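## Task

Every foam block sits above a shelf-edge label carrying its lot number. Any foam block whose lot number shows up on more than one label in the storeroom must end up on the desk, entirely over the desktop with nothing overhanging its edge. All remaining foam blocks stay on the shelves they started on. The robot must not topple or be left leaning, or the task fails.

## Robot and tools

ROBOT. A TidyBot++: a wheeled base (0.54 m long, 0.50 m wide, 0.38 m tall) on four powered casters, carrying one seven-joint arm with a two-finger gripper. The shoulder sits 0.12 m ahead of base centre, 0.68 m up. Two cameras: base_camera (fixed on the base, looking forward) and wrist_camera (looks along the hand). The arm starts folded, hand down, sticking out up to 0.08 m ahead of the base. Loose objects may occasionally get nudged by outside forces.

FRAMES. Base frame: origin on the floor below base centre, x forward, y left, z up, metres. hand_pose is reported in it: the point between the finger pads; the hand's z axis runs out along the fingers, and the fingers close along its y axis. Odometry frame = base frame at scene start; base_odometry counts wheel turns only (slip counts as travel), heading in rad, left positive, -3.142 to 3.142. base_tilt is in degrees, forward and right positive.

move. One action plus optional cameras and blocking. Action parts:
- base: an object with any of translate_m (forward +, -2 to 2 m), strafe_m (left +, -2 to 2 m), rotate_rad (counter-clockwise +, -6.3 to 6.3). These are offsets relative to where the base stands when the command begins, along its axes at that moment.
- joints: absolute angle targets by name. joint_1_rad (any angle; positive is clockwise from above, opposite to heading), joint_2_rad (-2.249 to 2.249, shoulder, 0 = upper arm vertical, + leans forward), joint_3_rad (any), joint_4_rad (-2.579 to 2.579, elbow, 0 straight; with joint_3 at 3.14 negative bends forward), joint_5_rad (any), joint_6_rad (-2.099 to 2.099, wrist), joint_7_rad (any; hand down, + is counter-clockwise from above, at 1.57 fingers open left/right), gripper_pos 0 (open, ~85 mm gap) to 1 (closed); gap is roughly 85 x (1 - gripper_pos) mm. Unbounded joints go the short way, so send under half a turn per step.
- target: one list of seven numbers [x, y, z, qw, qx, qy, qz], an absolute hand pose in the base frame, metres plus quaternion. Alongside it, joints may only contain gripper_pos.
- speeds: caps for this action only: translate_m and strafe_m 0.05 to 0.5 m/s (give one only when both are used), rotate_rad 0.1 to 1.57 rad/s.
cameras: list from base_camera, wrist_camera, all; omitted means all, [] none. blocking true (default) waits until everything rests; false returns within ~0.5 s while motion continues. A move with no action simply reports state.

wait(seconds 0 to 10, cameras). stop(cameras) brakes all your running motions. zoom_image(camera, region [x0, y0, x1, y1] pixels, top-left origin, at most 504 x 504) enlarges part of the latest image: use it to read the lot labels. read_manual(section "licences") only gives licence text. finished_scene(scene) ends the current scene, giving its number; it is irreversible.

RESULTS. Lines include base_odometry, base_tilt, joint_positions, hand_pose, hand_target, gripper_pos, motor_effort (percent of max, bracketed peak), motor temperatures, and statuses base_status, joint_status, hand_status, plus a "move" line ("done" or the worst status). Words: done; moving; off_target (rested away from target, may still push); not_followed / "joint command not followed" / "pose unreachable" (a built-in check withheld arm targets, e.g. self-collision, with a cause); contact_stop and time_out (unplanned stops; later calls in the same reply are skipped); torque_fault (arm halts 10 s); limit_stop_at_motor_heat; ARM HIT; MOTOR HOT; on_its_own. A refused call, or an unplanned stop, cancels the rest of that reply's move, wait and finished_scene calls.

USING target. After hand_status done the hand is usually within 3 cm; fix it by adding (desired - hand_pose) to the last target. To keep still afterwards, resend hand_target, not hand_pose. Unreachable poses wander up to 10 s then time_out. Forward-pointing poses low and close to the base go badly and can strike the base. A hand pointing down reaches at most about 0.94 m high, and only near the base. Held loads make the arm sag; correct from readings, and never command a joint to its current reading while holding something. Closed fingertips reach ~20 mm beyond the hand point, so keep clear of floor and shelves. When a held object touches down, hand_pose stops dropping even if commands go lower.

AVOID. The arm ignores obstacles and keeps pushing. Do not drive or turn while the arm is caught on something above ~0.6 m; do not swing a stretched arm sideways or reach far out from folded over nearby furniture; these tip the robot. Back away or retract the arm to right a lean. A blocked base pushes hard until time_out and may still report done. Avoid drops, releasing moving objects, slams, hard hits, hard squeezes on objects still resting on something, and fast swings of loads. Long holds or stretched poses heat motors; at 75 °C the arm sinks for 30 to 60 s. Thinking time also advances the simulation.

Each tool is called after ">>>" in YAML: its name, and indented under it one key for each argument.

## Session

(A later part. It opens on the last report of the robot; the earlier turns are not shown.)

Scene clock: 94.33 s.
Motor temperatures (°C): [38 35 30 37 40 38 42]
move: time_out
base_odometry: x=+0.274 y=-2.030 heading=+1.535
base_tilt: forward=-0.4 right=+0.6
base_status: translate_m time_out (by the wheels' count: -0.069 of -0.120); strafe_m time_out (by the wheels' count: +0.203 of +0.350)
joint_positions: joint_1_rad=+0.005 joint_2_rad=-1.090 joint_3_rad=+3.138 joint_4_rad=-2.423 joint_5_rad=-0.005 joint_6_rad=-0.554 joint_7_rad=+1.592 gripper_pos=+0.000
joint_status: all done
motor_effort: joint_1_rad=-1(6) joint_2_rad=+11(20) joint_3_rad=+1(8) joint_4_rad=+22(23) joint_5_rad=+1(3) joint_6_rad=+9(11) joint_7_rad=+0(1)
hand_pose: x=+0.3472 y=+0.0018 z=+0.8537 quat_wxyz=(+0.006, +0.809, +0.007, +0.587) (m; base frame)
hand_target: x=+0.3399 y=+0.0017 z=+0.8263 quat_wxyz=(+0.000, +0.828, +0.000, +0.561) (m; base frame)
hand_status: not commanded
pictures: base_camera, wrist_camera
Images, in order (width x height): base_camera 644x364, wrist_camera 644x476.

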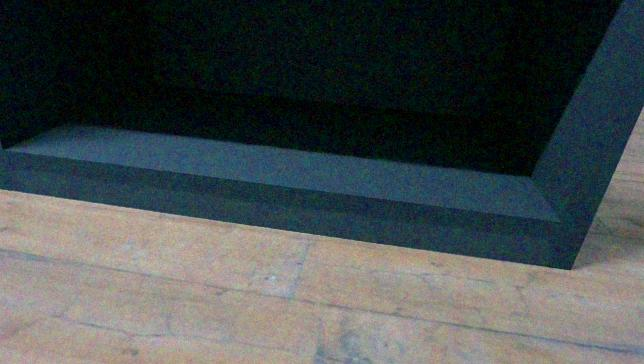

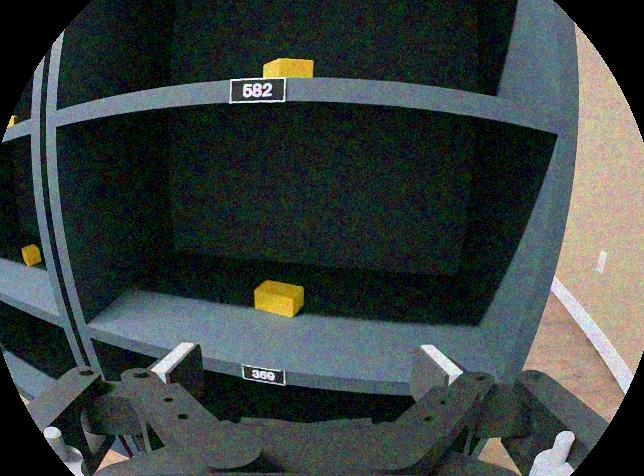

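>>> zoom_image:
  camera: "wrist_camera"
  region: [225, 70, 295, 110]

>>> move:
  base: {"translate_m":0.07,"rotate_rad":0.035}

>>> move:
  base: {"strafe_m":0.85}

>>> zoom_image:
  camera: "wrist_camera"
  region: [240, 220, 440, 420]

>>> move:
  base: {"strafe_m":0.85}

>>> zoom_image:
  camera: "wrist_camera"
  region: [240, 220, 440, 420]

>>> move:
  base: {"strafe_m":0.85}

>>> zoom_image:
  camera: "wrist_camera"
  region: [240, 220, 440, 420]

Scaled by 7.200.

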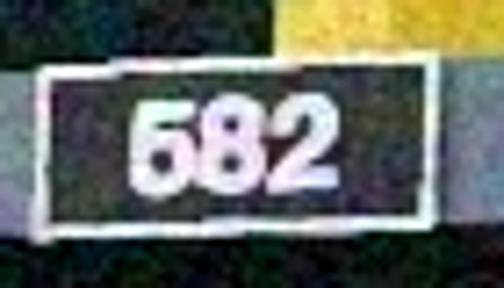

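Scene clock: 95.73 s.
Motor temperatures (°C): [38 35 30 37 40 38 42]
move: done
base_odometry: x=+0.276 y=-1.960 heading=+1.570
base_tilt: forward=-0.4 right=+0.6
base_status: done
joint_positions: joint_1_rad=+0.005 joint_2_rad=-1.091 joint_3_rad=+3.138 joint_4_rad=-2.423 joint_5_rad=-0.005 joint_6_rad=-0.555 joint_7_rad=+1.592 gripper_pos=+0.000
joint_status: not commanded
motor_effort: joint_1_rad=+0(2) joint_2_rad=+11(13) joint_3_rad=+1(1) joint_4_rad=+21(23) joint_5_rad=+1(1) joint_6_rad=+9(9) joint_7_rad=+0(0)
hand_pose: x=+0.3470 y=+0.0018 z=+0.8537 quat_wxyz=(+0.006, +0.809, +0.007, +0.587) (m; base frame)
hand_target: x=+0.3399 y=+0.0017 z=+0.8263 quat_wxyz=(+0.000, +0.828, +0.000, +0.561) (m; base frame)
hand_status: not commanded
pictures: base_camera, wrist_camera
Images, in order (width x height): base_camera 644x364, wrist_camera 644x476.

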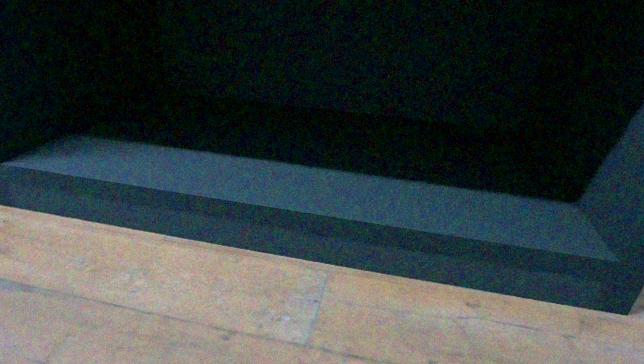

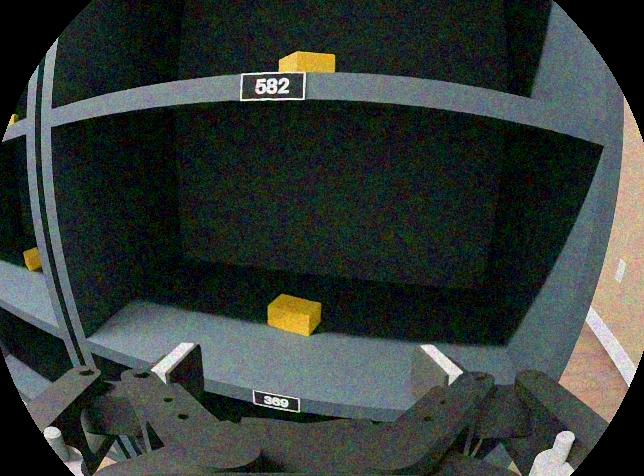

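Scene clock: 101.13 s.
Motor temperatures (°C): [38 35 30 37 40 38 42]
move: time_out
base_odometry: x=-0.572 y=-1.959 heading=+1.567
base_tilt: forward=-0.3 right=+0.6
base_status: strafe_m time_out (by the wheels' count: +0.848 of +0.850)
joint_positions: joint_1_rad=-0.036 joint_2_rad=-1.040 joint_3_rad=+3.138 joint_4_rad=-2.424 joint_5_rad=-0.005 joint_6_rad=-0.557 joint_7_rad=+1.592 gripper_pos=+0.000
joint_status: not commanded
motor_effort: joint_1_rad=+7(11) joint_2_rad=-3(19) joint_3_rad=+0(5) joint_4_rad=+20(24) joint_5_rad=+1(2) joint_6_rad=+8(9) joint_7_rad=+0(1)
hand_pose: x=+0.3549 y=+0.0115 z=+0.8407 quat_wxyz=(-0.006, +0.825, +0.024, +0.565) (m; base frame)
hand_target: x=+0.3399 y=+0.0017 z=+0.8263 quat_wxyz=(+0.000, +0.828, +0.000, +0.561) (m; base frame)
hand_status: not commanded
pictures: base_camera, wrist_camera
Images, in order (width x height): base_camera 644x364, wrist_camera 644x476.

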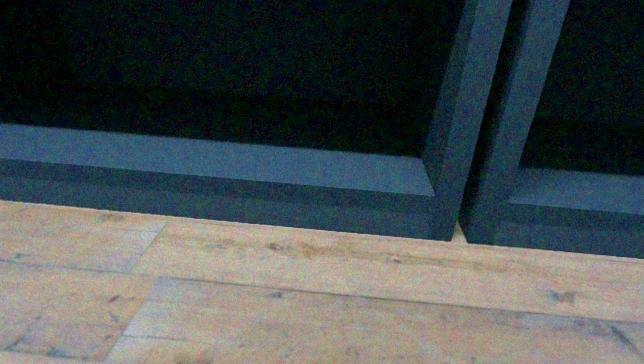

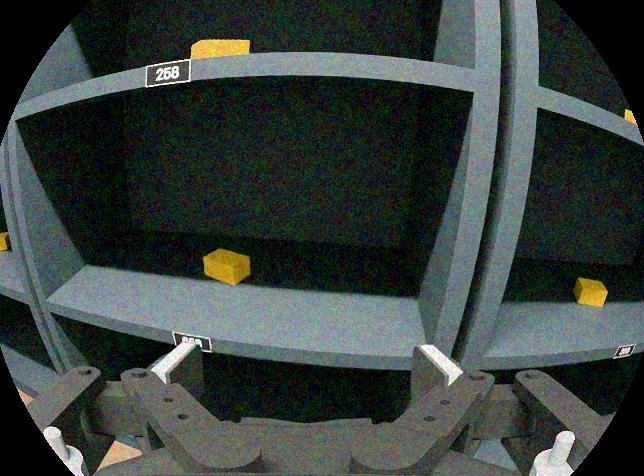

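Scaled by 2.520.

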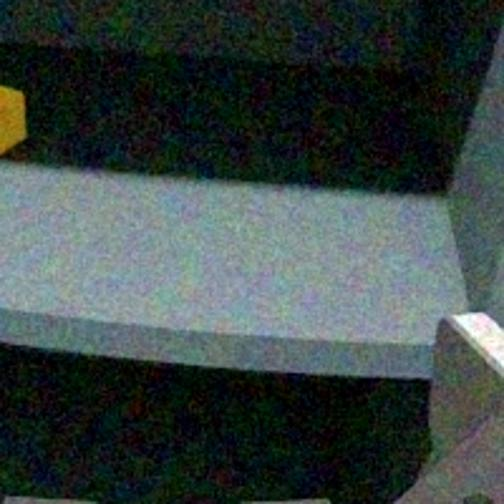

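not run: a stop that you did not command came earlier in this reply.

Scaled by 2.520.

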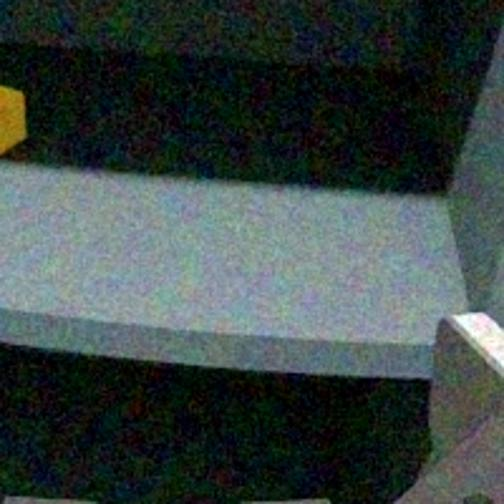

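not run: a stop that you did not command came earlier in this reply.

Scaled by 2.520.

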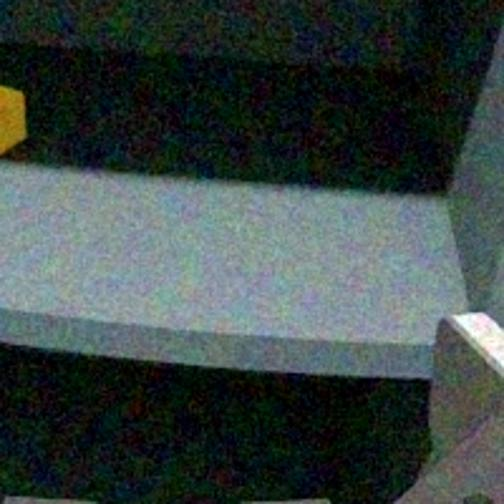

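>>> move:
  base: {"translate_m":0.04}

>>> move:
  joints: {"joint_1_rad":0,"joint_2_rad":-0.85,"joint_4_rad":-2.45,"joint_6_rad":-0.35}
  base: {"strafe_m":0.2}

>>> zoom_image:
  camera: "wrist_camera"
  region: [200, 220, 440, 420]

>>> move:
  base: {"strafe_m":0.75}

>>> zoom_image:
  camera: "wrist_camera"
  region: [200, 220, 440, 420]

>>> move:
  base: {"strafe_m":0.75}

>>> zoom_image:
  camera: "wrist_camera"
  region: [200, 220, 440, 420]

Scene clock: 102.43 s.
Motor temperatures (°C): [38 35 30 37 40 38 42]
move: done
base_odometry: x=-0.572 y=-1.919 heading=+1.568
base_tilt: forward=-0.4 right=+0.6
base_status: done
joint_positions: joint_1_rad=-0.004 joint_2_rad=-1.099 joint_3_rad=+3.138 joint_4_rad=-2.426 joint_5_rad=-0.005 joint_6_rad=-0.557 joint_7_rad=+1.592 gripper_pos=+0.000
joint_status: not commanded
motor_effort: joint_1_rad=-1(5) joint_2_rad=+11(15) joint_3_rad=+1(2) joint_4_rad=+21(23) joint_5_rad=+1(1) joint_6_rad=+8(9) joint_7_rad=+0(1)
hand_pose: x=+0.3454 y=+0.0040 z=+0.8532 quat_wxyz=(+0.003, +0.809, +0.011, +0.588) (m; base frame)
hand_target: x=+0.3399 y=+0.0017 z=+0.8263 quat_wxyz=(+0.000, +0.828, +0.000, +0.561) (m; base frame)
hand_status: not commanded
pictures: base_camera, wrist_camera
Images, in order (width x height): base_camera 644x364, wrist_camera 644x476.

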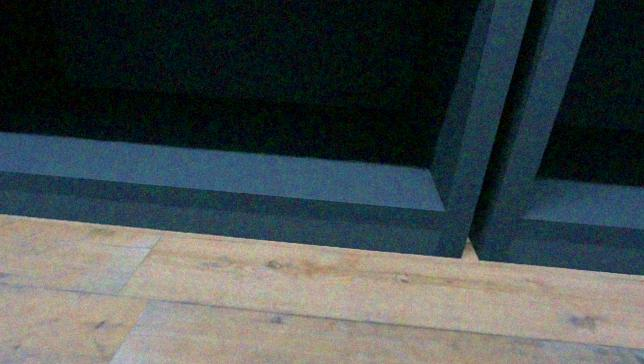

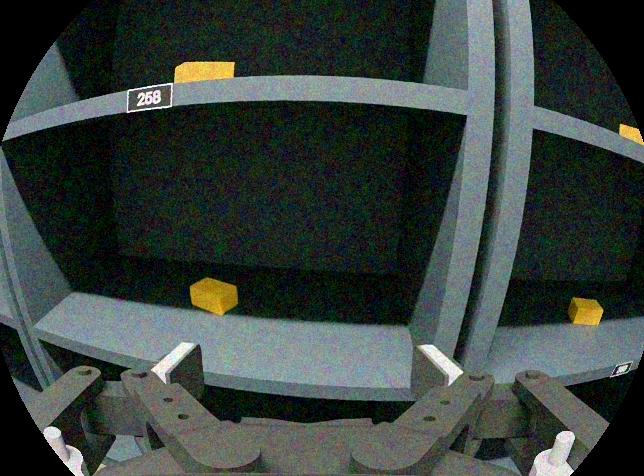

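Scene clock: 104.07 s.
Motor temperatures (°C): [38 35 30 37 40 38 42]
move: done
base_odometry: x=-0.772 y=-1.918 heading=+1.567
base_tilt: forward=-0.3 right=+0.6
base_status: done
joint_positions: joint_1_rad=-0.004 joint_2_rad=-0.859 joint_3_rad=+3.138 joint_4_rad=-2.426 joint_5_rad=-0.005 joint_6_rad=-0.406 joint_7_rad=+1.592 gripper_pos=+0.000
joint_status: all done
motor_effort: joint_1_rad=-1(2) joint_2_rad=+6(13) joint_3_rad=+1(3) joint_4_rad=+22(23) joint_5_rad=+0(1) joint_6_rad=+8(9) joint_7_rad=+0(1)
hand_pose: x=+0.4012 y=+0.0041 z=+0.8363 quat_wxyz=(+0.003, +0.834, +0.011, +0.552) (m; base frame)
hand_target: x=+0.4063 y=+0.0018 z=+0.8351 quat_wxyz=(+0.000, +0.828, +0.000, +0.561) (m; base frame)
hand_status: not commanded
pictures: base_camera, wrist_camera
Images, in order (width x height): base_camera 644x364, wrist_camera 644x476.

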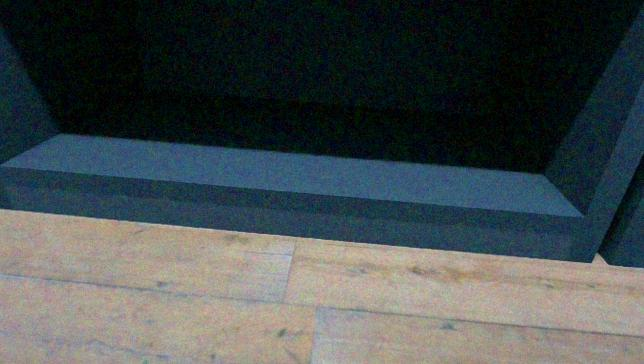

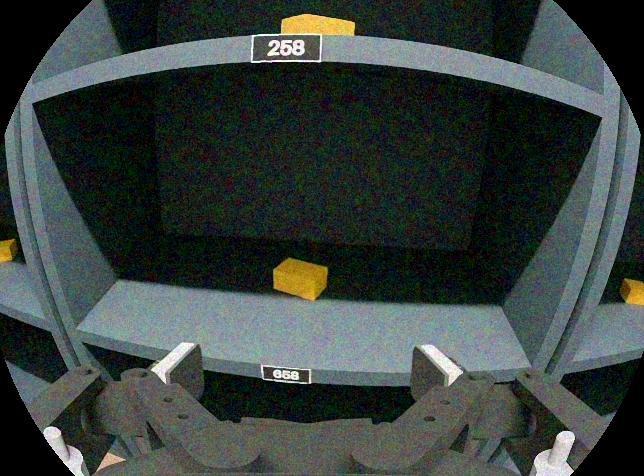

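Scaled by 2.100.

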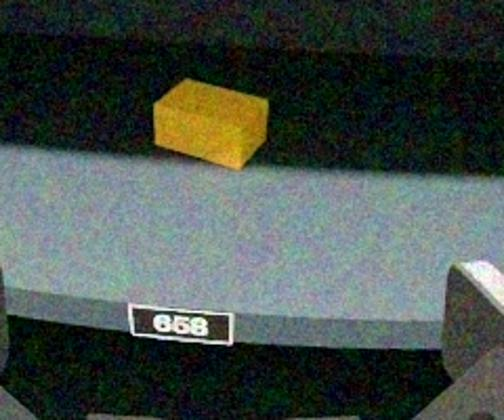

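Scene clock: 109.33 s.
Motor temperatures (°C): [38 35 30 37 40 38 42]
move: time_out
base_odometry: x=-1.519 y=-1.915 heading=+1.565
base_tilt: forward=-0.3 right=+0.6
base_status: strafe_m time_out (by the wheels' count: +0.748 of +0.750)
joint_positions: joint_1_rad=-0.004 joint_2_rad=-0.858 joint_3_rad=+3.138 joint_4_rad=-2.426 joint_5_rad=-0.005 joint_6_rad=-0.404 joint_7_rad=+1.592 gripper_pos=+0.000
joint_status: not commanded
motor_effort: joint_1_rad=-1(2) joint_2_rad=+5(11) joint_3_rad=+1(3) joint_4_rad=+22(24) joint_5_rad=+1(1) joint_6_rad=+8(9) joint_7_rad=+0(1)
hand_pose: x=+0.4016 y=+0.0041 z=+0.8366 quat_wxyz=(+0.003, +0.834, +0.011, +0.552) (m; base frame)
hand_target: x=+0.4063 y=+0.0018 z=+0.8351 quat_wxyz=(+0.000, +0.828, +0.000, +0.561) (m; base frame)
hand_status: not commanded
pictures: base_camera, wrist_camera
Images, in order (width x height): base_camera 644x364, wrist_camera 644x476.

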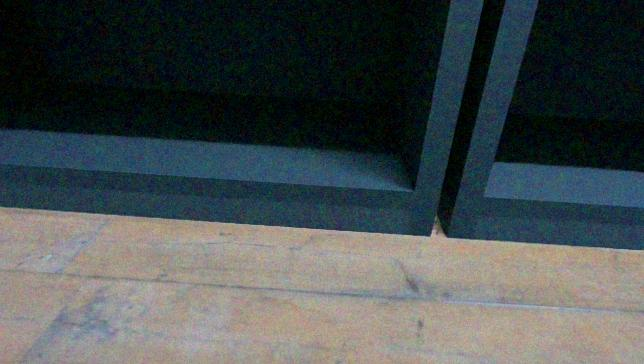

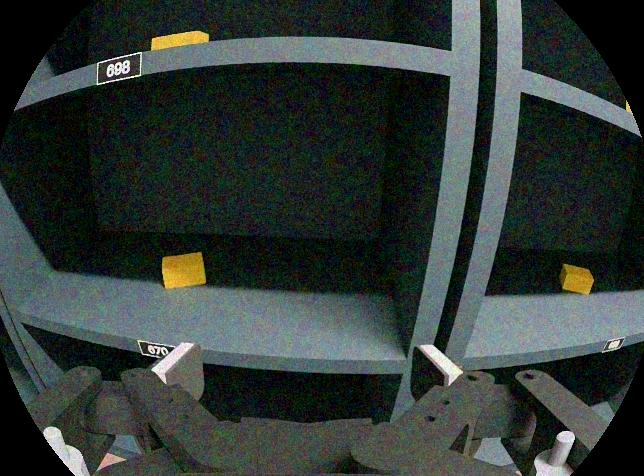

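Scaled by 2.100.

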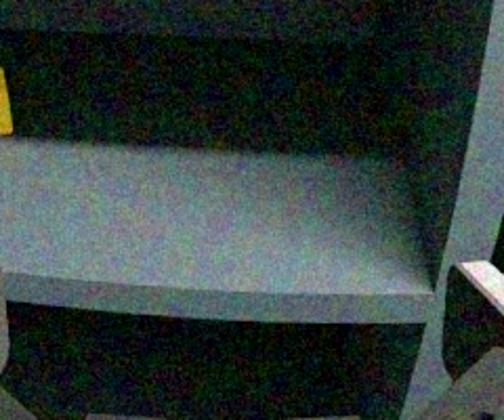

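not run: a stop that you did not command came earlier in this reply.

Scaled by 2.100.

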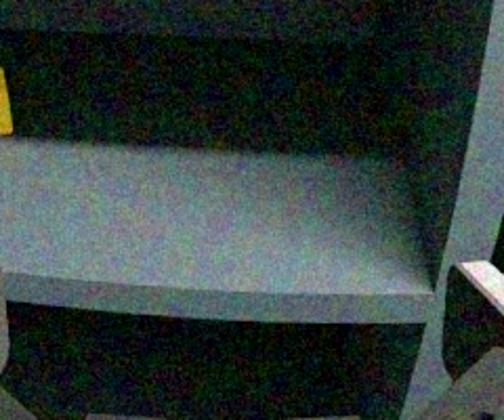

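>>> move:
  base: {"translate_m":0.05,"rotate_rad":-0.02}

>>> move:
  base: {"strafe_m":0.2}

>>> zoom_image:
  camera: "wrist_camera"
  region: [200, 220, 440, 420]

>>> move:
  base: {"strafe_m":0.7}

>>> zoom_image:
  camera: "wrist_camera"
  region: [120, 220, 440, 420]

Scene clock: 110.57 s.
Motor temperatures (°C): [38 35 30 37 40 38 42]
move: done
base_odometry: x=-1.519 y=-1.865 heading=+1.545
base_tilt: forward=-0.3 right=+0.6
base_status: done
joint_positions: joint_1_rad=-0.004 joint_2_rad=-0.852 joint_3_rad=+3.138 joint_4_rad=-2.426 joint_5_rad=-0.005 joint_6_rad=-0.402 joint_7_rad=+1.592 gripper_pos=+0.000
joint_status: not commanded
motor_effort: joint_1_rad=+0(1) joint_2_rad=+7(9) joint_3_rad=+1(1) joint_4_rad=+22(23) joint_5_rad=+1(1) joint_6_rad=+8(9) joint_7_rad=+0(1)
hand_pose: x=+0.4027 y=+0.0041 z=+0.8353 quat_wxyz=(+0.003, +0.835, +0.011, +0.550) (m; base frame)
hand_target: x=+0.4063 y=+0.0018 z=+0.8351 quat_wxyz=(+0.000, +0.828, +0.000, +0.561) (m; base frame)
hand_status: not commanded
pictures: base_camera, wrist_camera
Images, in order (width x height): base_camera 644x364, wrist_camera 644x476.

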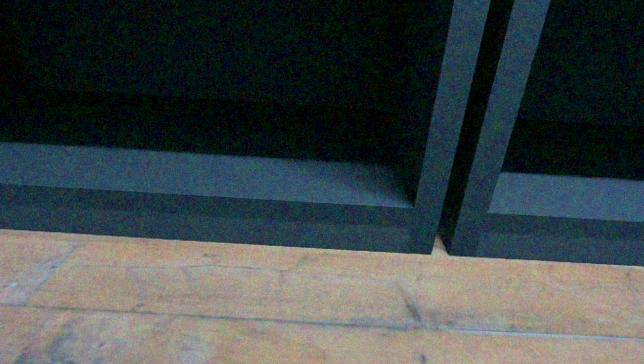

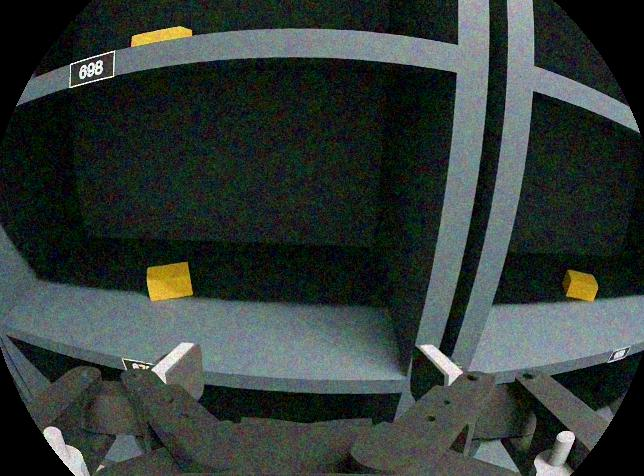

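Scene clock: 112.20 s.
Motor temperatures (°C): [38 35 30 37 40 38 42]
move: done
base_odometry: x=-1.719 y=-1.860 heading=+1.545
base_tilt: forward=-0.3 right=+0.6
base_status: done
joint_positions: joint_1_rad=-0.004 joint_2_rad=-0.852 joint_3_rad=+3.138 joint_4_rad=-2.426 joint_5_rad=-0.005 joint_6_rad=-0.402 joint_7_rad=+1.592 gripper_pos=+0.000
joint_status: not commanded
motor_effort: joint_1_rad=-1(1) joint_2_rad=+6(7) joint_3_rad=+1(3) joint_4_rad=+21(23) joint_5_rad=+1(1) joint_6_rad=+8(9) joint_7_rad=+0(1)
hand_pose: x=+0.4028 y=+0.0041 z=+0.8353 quat_wxyz=(+0.003, +0.835, +0.011, +0.550) (m; base frame)
hand_target: x=+0.4063 y=+0.0018 z=+0.8351 quat_wxyz=(+0.000, +0.828, +0.000, +0.561) (m; base frame)
hand_status: not commanded
pictures: base_camera, wrist_camera
Images, in order (width x height): base_camera 644x364, wrist_camera 644x476.

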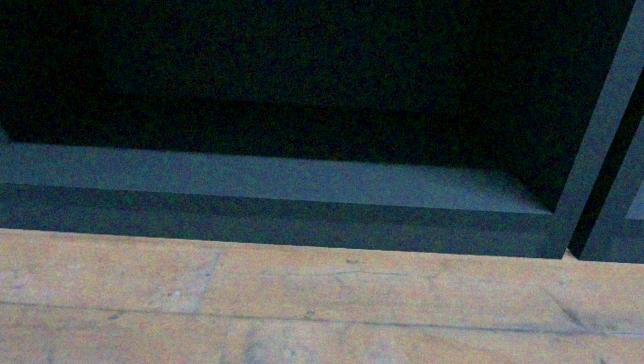

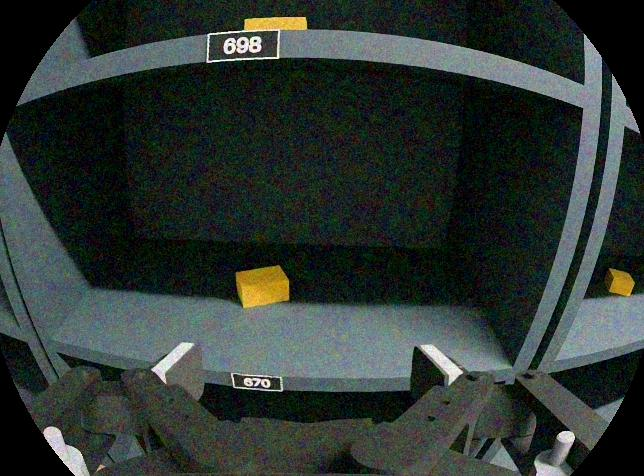

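Scaled by 2.100.

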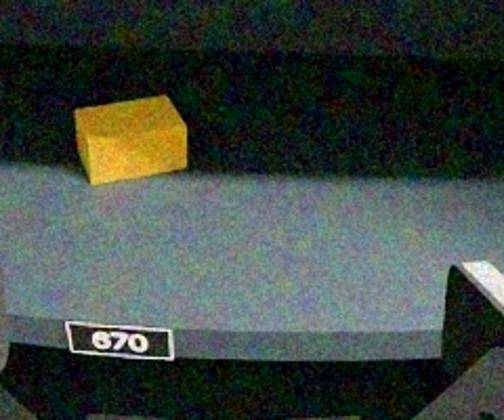

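Scene clock: 114.97 s.
Motor temperatures (°C): [38 35 30 37 40 38 42]
move: done
base_odometry: x=-2.419 y=-1.842 heading=+1.545
base_tilt: forward=-0.3 right=+0.6
base_status: done
joint_positions: joint_1_rad=-0.004 joint_2_rad=-0.852 joint_3_rad=+3.138 joint_4_rad=-2.426 joint_5_rad=-0.005 joint_6_rad=-0.402 joint_7_rad=+1.592 gripper_pos=+0.000
joint_status: not commanded
motor_effort: joint_1_rad=-1(1) joint_2_rad=+6(7) joint_3_rad=+1(2) joint_4_rad=+23(23) joint_5_rad=+1(1) joint_6_rad=+8(9) joint_7_rad=-1(1)
hand_pose: x=+0.4028 y=+0.0041 z=+0.8353 quat_wxyz=(+0.003, +0.835, +0.011, +0.550) (m; base frame)
hand_target: x=+0.4063 y=+0.0018 z=+0.8351 quat_wxyz=(+0.000, +0.828, +0.000, +0.561) (m; base frame)
hand_status: not commanded
pictures: base_camera, wrist_camera
Images, in order (width x height): base_camera 644x364, wrist_camera 644x476.

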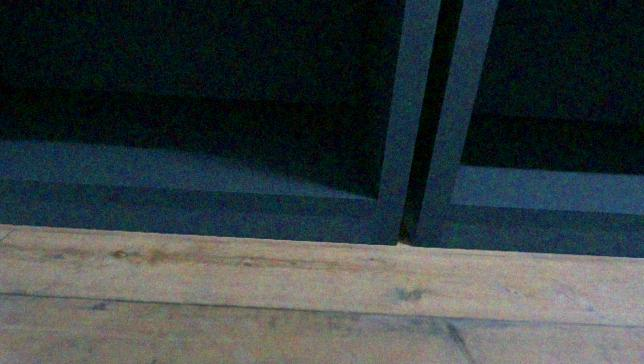

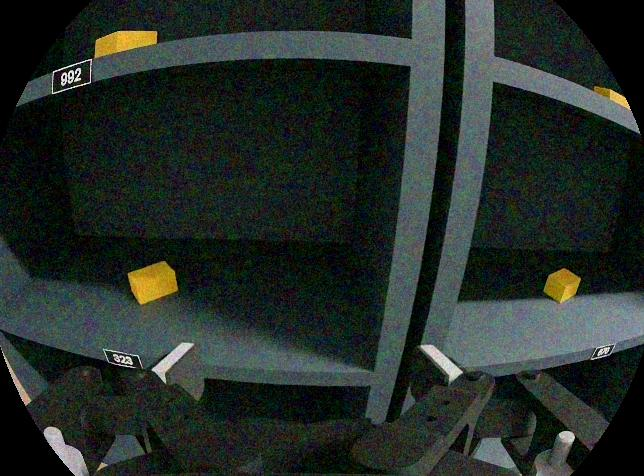

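Scaled by 1.575.

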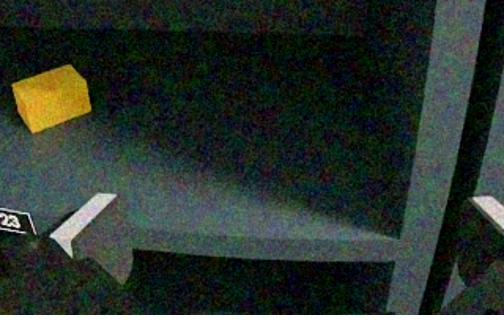

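>>> move:
  base: {"strafe_m":-0.63,"translate_m":-0.03,"rotate_rad":0.025}

>>> move:
  joints: {"joint_1_rad":0,"joint_2_rad":-0.8,"joint_3_rad":3.14,"joint_4_rad":-2.1,"joint_5_rad":0,"joint_6_rad":-0.6,"joint_7_rad":1.57}

Scene clock: 118.27 s.
Motor temperatures (°C): [38 35 30 37 40 38 42]
move: done
base_odometry: x=-1.790 y=-1.888 heading=+1.571
base_tilt: forward=-0.4 right=+0.6
base_status: done
joint_positions: joint_1_rad=-0.004 joint_2_rad=-0.852 joint_3_rad=+3.138 joint_4_rad=-2.426 joint_5_rad=-0.005 joint_6_rad=-0.402 joint_7_rad=+1.592 gripper_pos=+0.000
joint_status: not commanded
motor_effort: joint_1_rad=+0(2) joint_2_rad=+6(7) joint_3_rad=+1(2) joint_4_rad=+22(23) joint_5_rad=+1(1) joint_6_rad=+8(9) joint_7_rad=+0(1)
hand_pose: x=+0.4028 y=+0.0040 z=+0.8353 quat_wxyz=(+0.003, +0.835, +0.011, +0.551) (m; base frame)
hand_target: x=+0.4063 y=+0.0018 z=+0.8351 quat_wxyz=(+0.000, +0.828, +0.000, +0.561) (m; base frame)
hand_status: not commanded
pictures: base_camera, wrist_camera
Images, in order (width x height): base_camera 644x364, wrist_camera 644x476.

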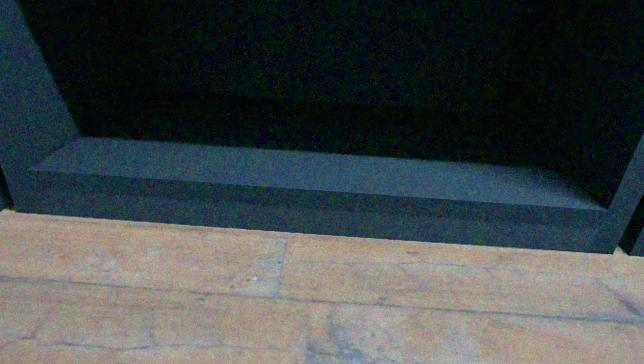

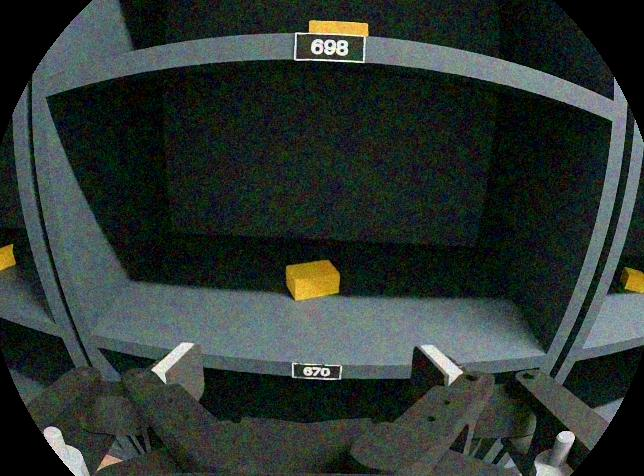

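Scene clock: 119.73 s.
Motor temperatures (°C): [38 35 30 37 40 38 42]
move: done
base_odometry: x=-1.790 y=-1.888 heading=+1.571
base_tilt: forward=-0.3 right=+0.6
base_status: not commanded
joint_positions: joint_1_rad=-0.004 joint_2_rad=-0.816 joint_3_rad=+3.138 joint_4_rad=-2.113 joint_5_rad=-0.005 joint_6_rad=-0.550 joint_7_rad=+1.592 gripper_pos=+0.000
joint_status: all done
motor_effort: joint_1_rad=+0(2) joint_2_rad=+6(7) joint_3_rad=+1(1) joint_4_rad=+22(24) joint_5_rad=+1(2) joint_6_rad=+8(9) joint_7_rad=+0(1)
hand_pose: x=+0.4145 y=+0.0046 z=+0.9706 quat_wxyz=(+0.003, +0.797, +0.011, +0.603) (m; base frame)
hand_target: x=+0.4146 y=+0.0020 z=+0.9584 quat_wxyz=(+0.000, +0.813, +0.000, +0.582) (m; base frame)
hand_status: not commanded
pictures: base_camera, wrist_camera
Images, in order (width x height): base_camera 644x364, wrist_camera 644x476.

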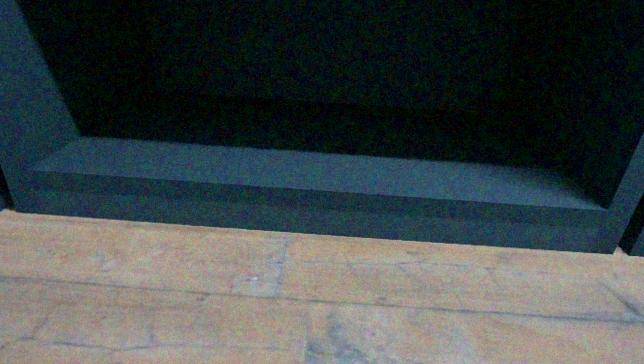

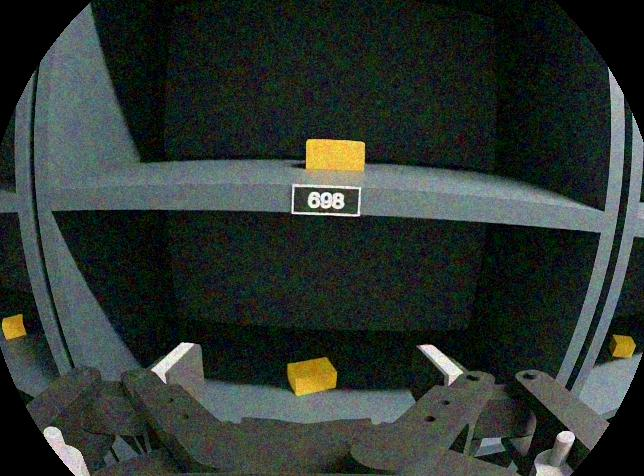

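>>> move:
  target: [0.62,0,1.09,0,0.788,0,0.616]

>>> zoom_image:
  camera: "wrist_camera"
  region: [160, 120, 480, 400]

Scene clock: 122.47 s.
Motor temperatures (°C): [38 35 30 37 40 38 42]
move: done
base_odometry: x=-1.790 y=-1.888 heading=+1.571
base_tilt: forward=-0.3 right=+0.6
base_status: not commanded
joint_positions: joint_1_rad=-0.004 joint_2_rad=-0.268 joint_3_rad=+3.138 joint_4_rad=-1.597 joint_5_rad=-0.005 joint_6_rad=-0.542 joint_7_rad=+1.592 gripper_pos=+0.000
joint_status: not commanded
motor_effort: joint_1_rad=+0(1) joint_2_rad=-11(14) joint_3_rad=+0(1) joint_4_rad=+22(23) joint_5_rad=+1(1) joint_6_rad=+8(9) joint_7_rad=+0(1)
hand_pose: x=+0.6100 y=+0.0059 z=+1.0710 quat_wxyz=(+0.002, +0.805, +0.011, +0.594) (m; base frame)
hand_target: x=+0.6200 y=+0.0000 z=+1.0900 quat_wxyz=(+0.000, +0.788, +0.000, +0.616) (m; base frame)
hand_status: done (0.022 m and 3.4 deg from the pose sent, 0.238 m and 2.2 deg at the start)
pictures: base_camera, wrist_camera
Images, in order (width x height): base_camera 644x364, wrist_camera 644x476.

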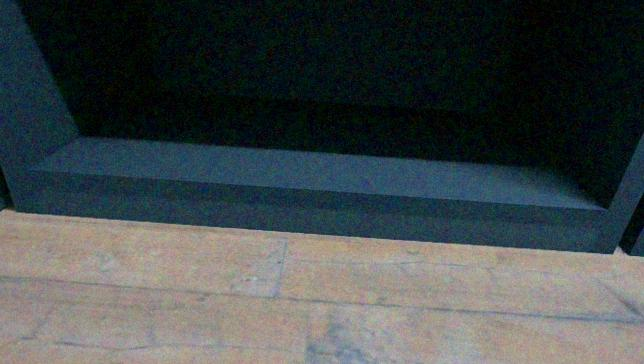

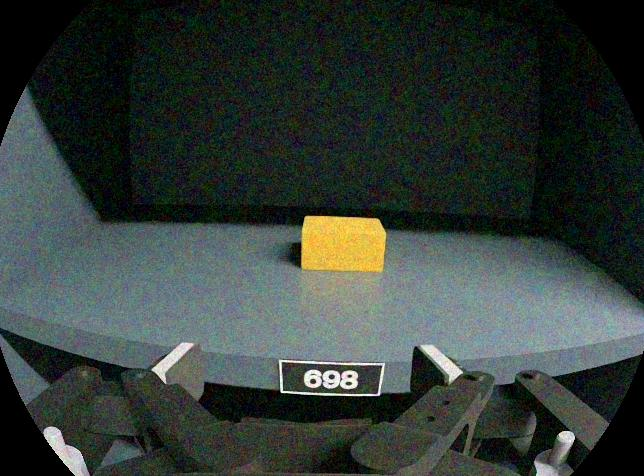

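Scaled by 1.575.

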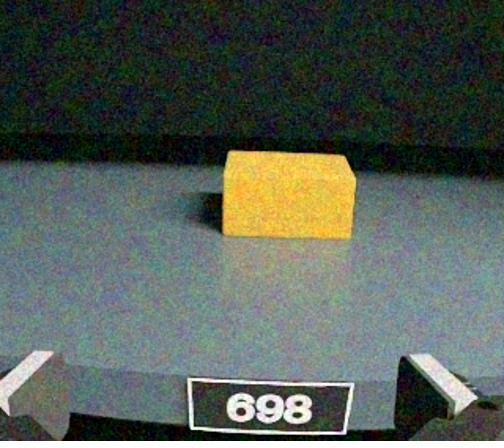

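>>> move:
  target: [0.8,0.012,1.065,0,0.755,0,0.656]
  joints: {"gripper_pos":1}

>>> zoom_image:
  camera: "wrist_camera"
  region: [160, 120, 480, 400]

Scene clock: 125.73 s.
Motor temperatures (°C): [38 35 30 37 40 38 42]
move: done
base_odometry: x=-1.790 y=-1.888 heading=+1.571
base_tilt: forward=-0.3 right=+0.6
base_status: not commanded
joint_positions: joint_1_rad=-0.086 joint_2_rad=+0.127 joint_3_rad=+3.217 joint_4_rad=-1.416 joint_5_rad=+0.002 joint_6_rad=-0.230 joint_7_rad=+1.531 gripper_pos=+0.999
joint_status: all done
motor_effort: joint_1_rad=+0(1) joint_2_rad=-26(29) joint_3_rad=+0(1) joint_4_rad=+23(24) joint_5_rad=+1(1) joint_6_rad=+9(10) joint_7_rad=+0(0)
hand_pose: x=+0.7920 y=+0.0125 z=+1.0456 quat_wxyz=(-0.012, +0.775, -0.007, +0.632) (m; base frame)
hand_target: x=+0.8000 y=+0.0120 z=+1.0650 quat_wxyz=(+0.000, +0.755, +0.000, +0.656) (m; base frame)
hand_status: done (0.021 m and 3.9 deg from the pose sent, 0.190 m and 9.2 deg at the start)
pictures: base_camera, wrist_camera
Images, in order (width x height): base_camera 644x364, wrist_camera 644x476.

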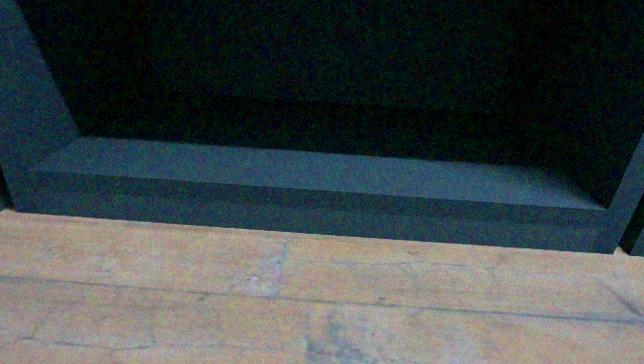

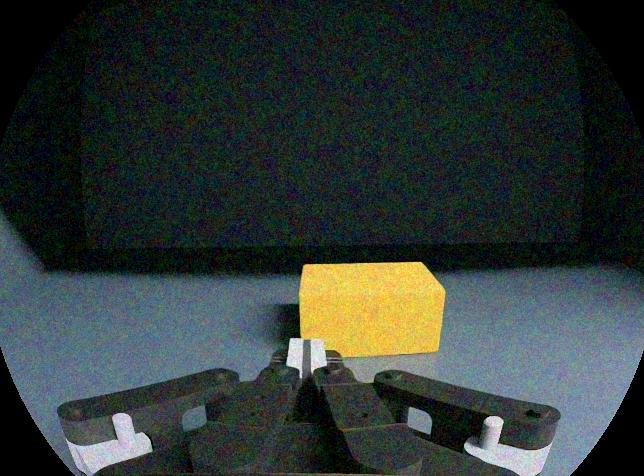

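Scaled by 1.575.

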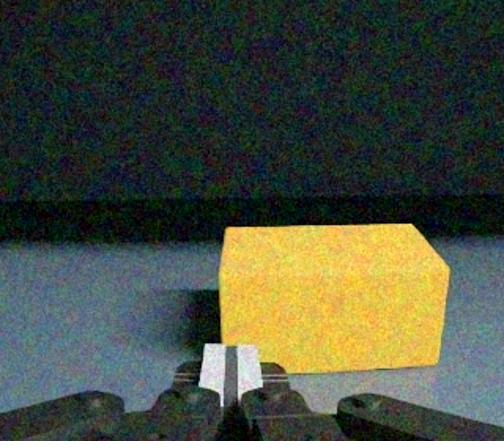

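>>> move:
  target: [0.83,0.006,1.045,0,0.755,0,0.656]

>>> move:
  target: [0.93,0.004,1.045,0,0.755,0,0.656]

Scene clock: 127.20 s.
Motor temperatures (°C): [38 35 30 38 40 38 42]
move: done
base_odometry: x=-1.790 y=-1.888 heading=+1.571
base_tilt: forward=-0.3 right=+0.6
base_status: not commanded
joint_positions: joint_1_rad=-0.059 joint_2_rad=+0.191 joint_3_rad=+3.197 joint_4_rad=-1.386 joint_5_rad=+0.002 joint_6_rad=-0.179 joint_7_rad=+1.539 gripper_pos=+0.999
joint_status: not commanded
motor_effort: joint_1_rad=-1(1) joint_2_rad=-28(30) joint_3_rad=+0(1) joint_4_rad=+22(24) joint_5_rad=+1(1) joint_6_rad=+8(10) joint_7_rad=+0(1)
hand_pose: x=+0.8197 y=+0.0084 z=+1.0359 quat_wxyz=(-0.007, +0.769, -0.006, +0.639) (m; base frame)
hand_target: x=+0.8300 y=+0.0060 z=+1.0450 quat_wxyz=(+0.000, +0.755, +0.000, +0.656) (m; base frame)
hand_status: done (0.014 m and 2.7 deg from the pose sent, 0.039 m and 3.9 deg at the start)
pictures: base_camera, wrist_camera
Images, in order (width x height): base_camera 644x364, wrist_camera 644x476.

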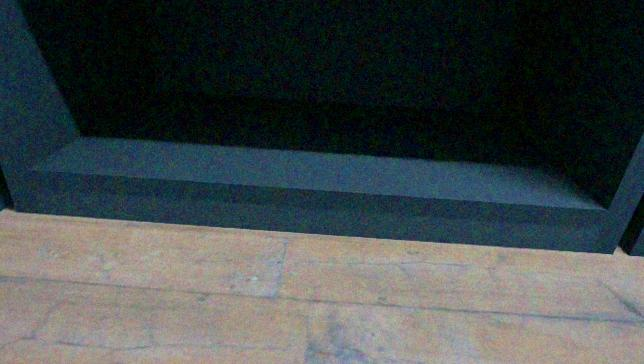

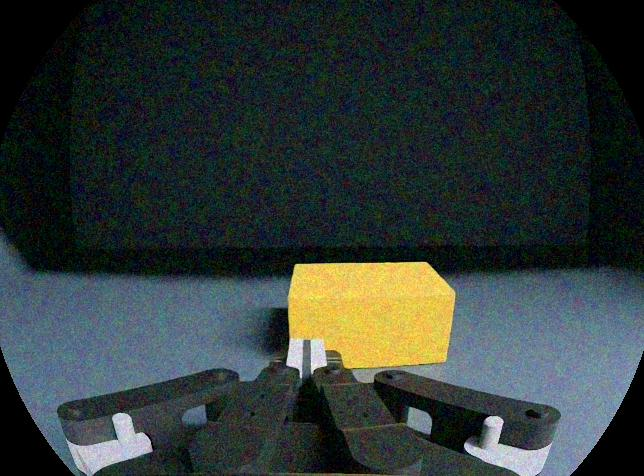

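Scene clock: 128.70 s.
Motor temperatures (°C): [38 35 30 38 40 38 42]
move: done
base_odometry: x=-1.790 y=-1.888 heading=+1.571
base_tilt: forward=-0.3 right=+0.6
base_status: not commanded
joint_positions: joint_1_rad=-0.036 joint_2_rad=+0.444 joint_3_rad=+3.180 joint_4_rad=-1.020 joint_5_rad=+0.002 joint_6_rad=-0.196 joint_7_rad=+1.539 gripper_pos=+0.999
joint_status: not commanded
motor_effort: joint_1_rad=+0(1) joint_2_rad=-37(39) joint_3_rad=+0(1) joint_4_rad=+23(24) joint_5_rad=+1(1) joint_6_rad=+9(10) joint_7_rad=+0(1)
hand_pose: x=+0.9226 y=+0.0088 z=+1.0681 quat_wxyz=(-0.004, +0.737, -0.005, +0.675) (m; base frame)
hand_target: x=+0.9300 y=+0.0040 z=+1.0450 quat_wxyz=(+0.000, +0.755, +0.000, +0.656) (m; base frame)
hand_status: done (0.025 m and 3.1 deg from the pose sent, 0.111 m and 2.7 deg at the start)
pictures: base_camera, wrist_camera
Images, in order (width x height): base_camera 644x364, wrist_camera 644x476.

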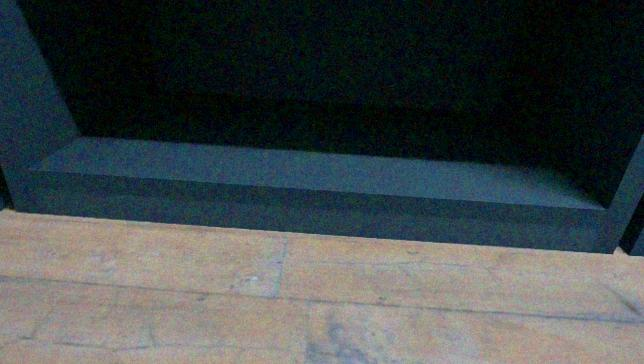

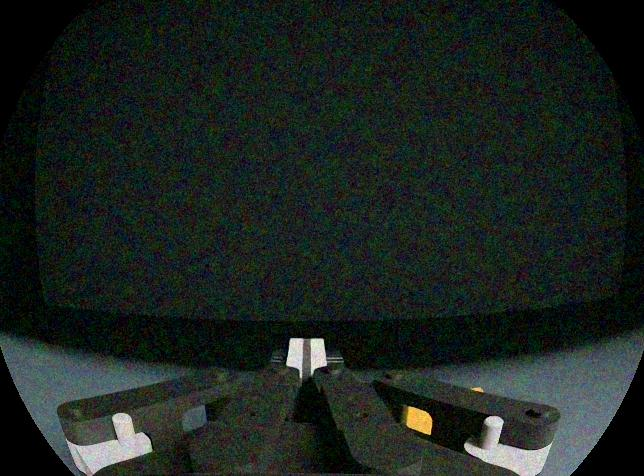

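>>> move:
  target: [0.88,0.03,1.09,0,0.74,0,0.673]

>>> move:
  target: [0.66,0.01,1.09,0,0.788,0,0.616]
  joints: {"gripper_pos":0}

>>> zoom_image:
  camera: "wrist_camera"
  region: [160, 120, 480, 400]

Scene clock: 130.27 s.
Motor temperatures (°C): [38 35 30 38 40 38 42]
move: done
base_odometry: x=-1.790 y=-1.888 heading=+1.571
base_tilt: forward=-0.3 right=+0.6
base_status: not commanded
joint_positions: joint_1_rad=-0.142 joint_2_rad=+0.324 joint_3_rad=+3.271 joint_4_rad=-1.076 joint_5_rad=+0.003 joint_6_rad=-0.196 joint_7_rad=+1.505 gripper_pos=+0.999
joint_status: not commanded
motor_effort: joint_1_rad=-1(2) joint_2_rad=-33(40) joint_3_rad=+1(2) joint_4_rad=+23(24) joint_5_rad=+1(1) joint_6_rad=+8(10) joint_7_rad=+0(1)
hand_pose: x=+0.8735 y=+0.0338 z=+1.1278 quat_wxyz=(-0.014, +0.715, -0.001, +0.699) (m; base frame)
hand_target: x=+0.8800 y=+0.0300 z=+1.0900 quat_wxyz=(+0.000, +0.740, +0.000, +0.673) (m; base frame)
hand_status: done (0.039 m and 4.5 deg from the pose sent, 0.052 m and 0.8 deg at the start)
pictures: base_camera, wrist_camera
Images, in order (width x height): base_camera 644x364, wrist_camera 644x476.

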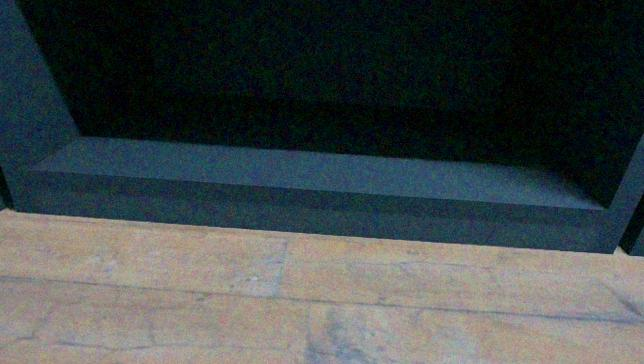

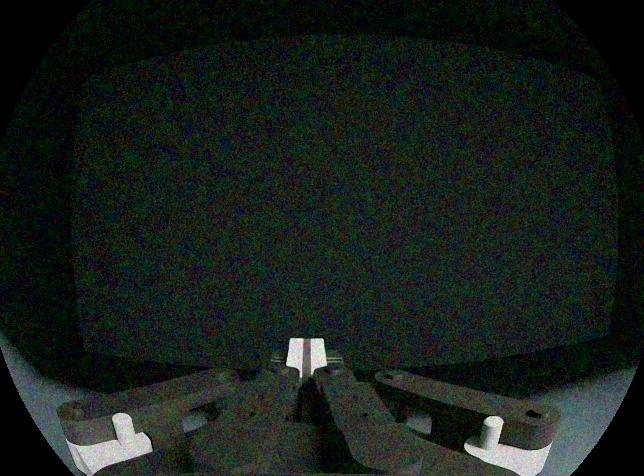

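Scene clock: 132.03 s.
Motor temperatures (°C): [38 35 30 38 40 38 42]
move: done
base_odometry: x=-1.790 y=-1.888 heading=+1.571
base_tilt: forward=-0.3 right=+0.6
base_status: not commanded
joint_positions: joint_1_rad=-0.013 joint_2_rad=-0.163 joint_3_rad=+3.125 joint_4_rad=-1.481 joint_5_rad=+0.003 joint_6_rad=-0.413 joint_7_rad=+1.505 gripper_pos=+0.000
joint_status: all done
motor_effort: joint_1_rad=-1(1) joint_2_rad=-15(35) joint_3_rad=+0(1) joint_4_rad=+23(24) joint_5_rad=+1(1) joint_6_rad=+8(10) joint_7_rad=+0(1)
hand_pose: x=+0.6619 y=+0.0185 z=+1.1260 quat_wxyz=(-0.028, +0.761, -0.012, +0.648) (m; base frame)
hand_target: x=+0.6600 y=+0.0100 z=+1.0900 quat_wxyz=(+0.000, +0.788, +0.000, +0.616) (m; base frame)
hand_status: done (0.037 m and 5.9 deg from the pose sent, 0.218 m and 12.8 deg at the start)
pictures: base_camera, wrist_camera
Images, in order (width x height): base_camera 644x364, wrist_camera 644x476.

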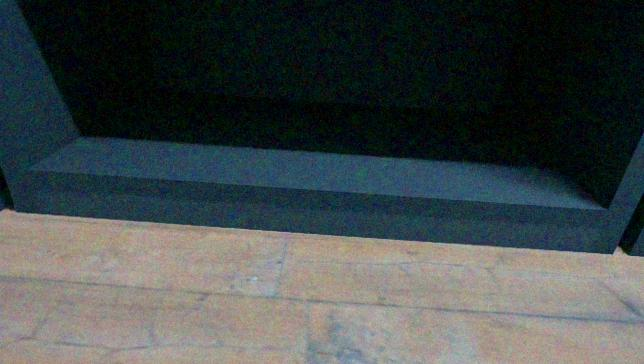

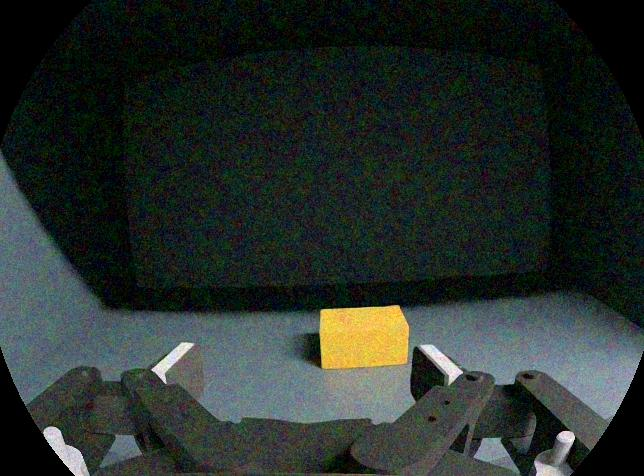

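Scaled by 1.575.

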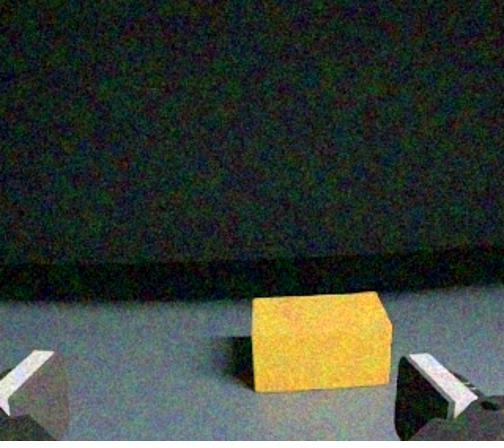

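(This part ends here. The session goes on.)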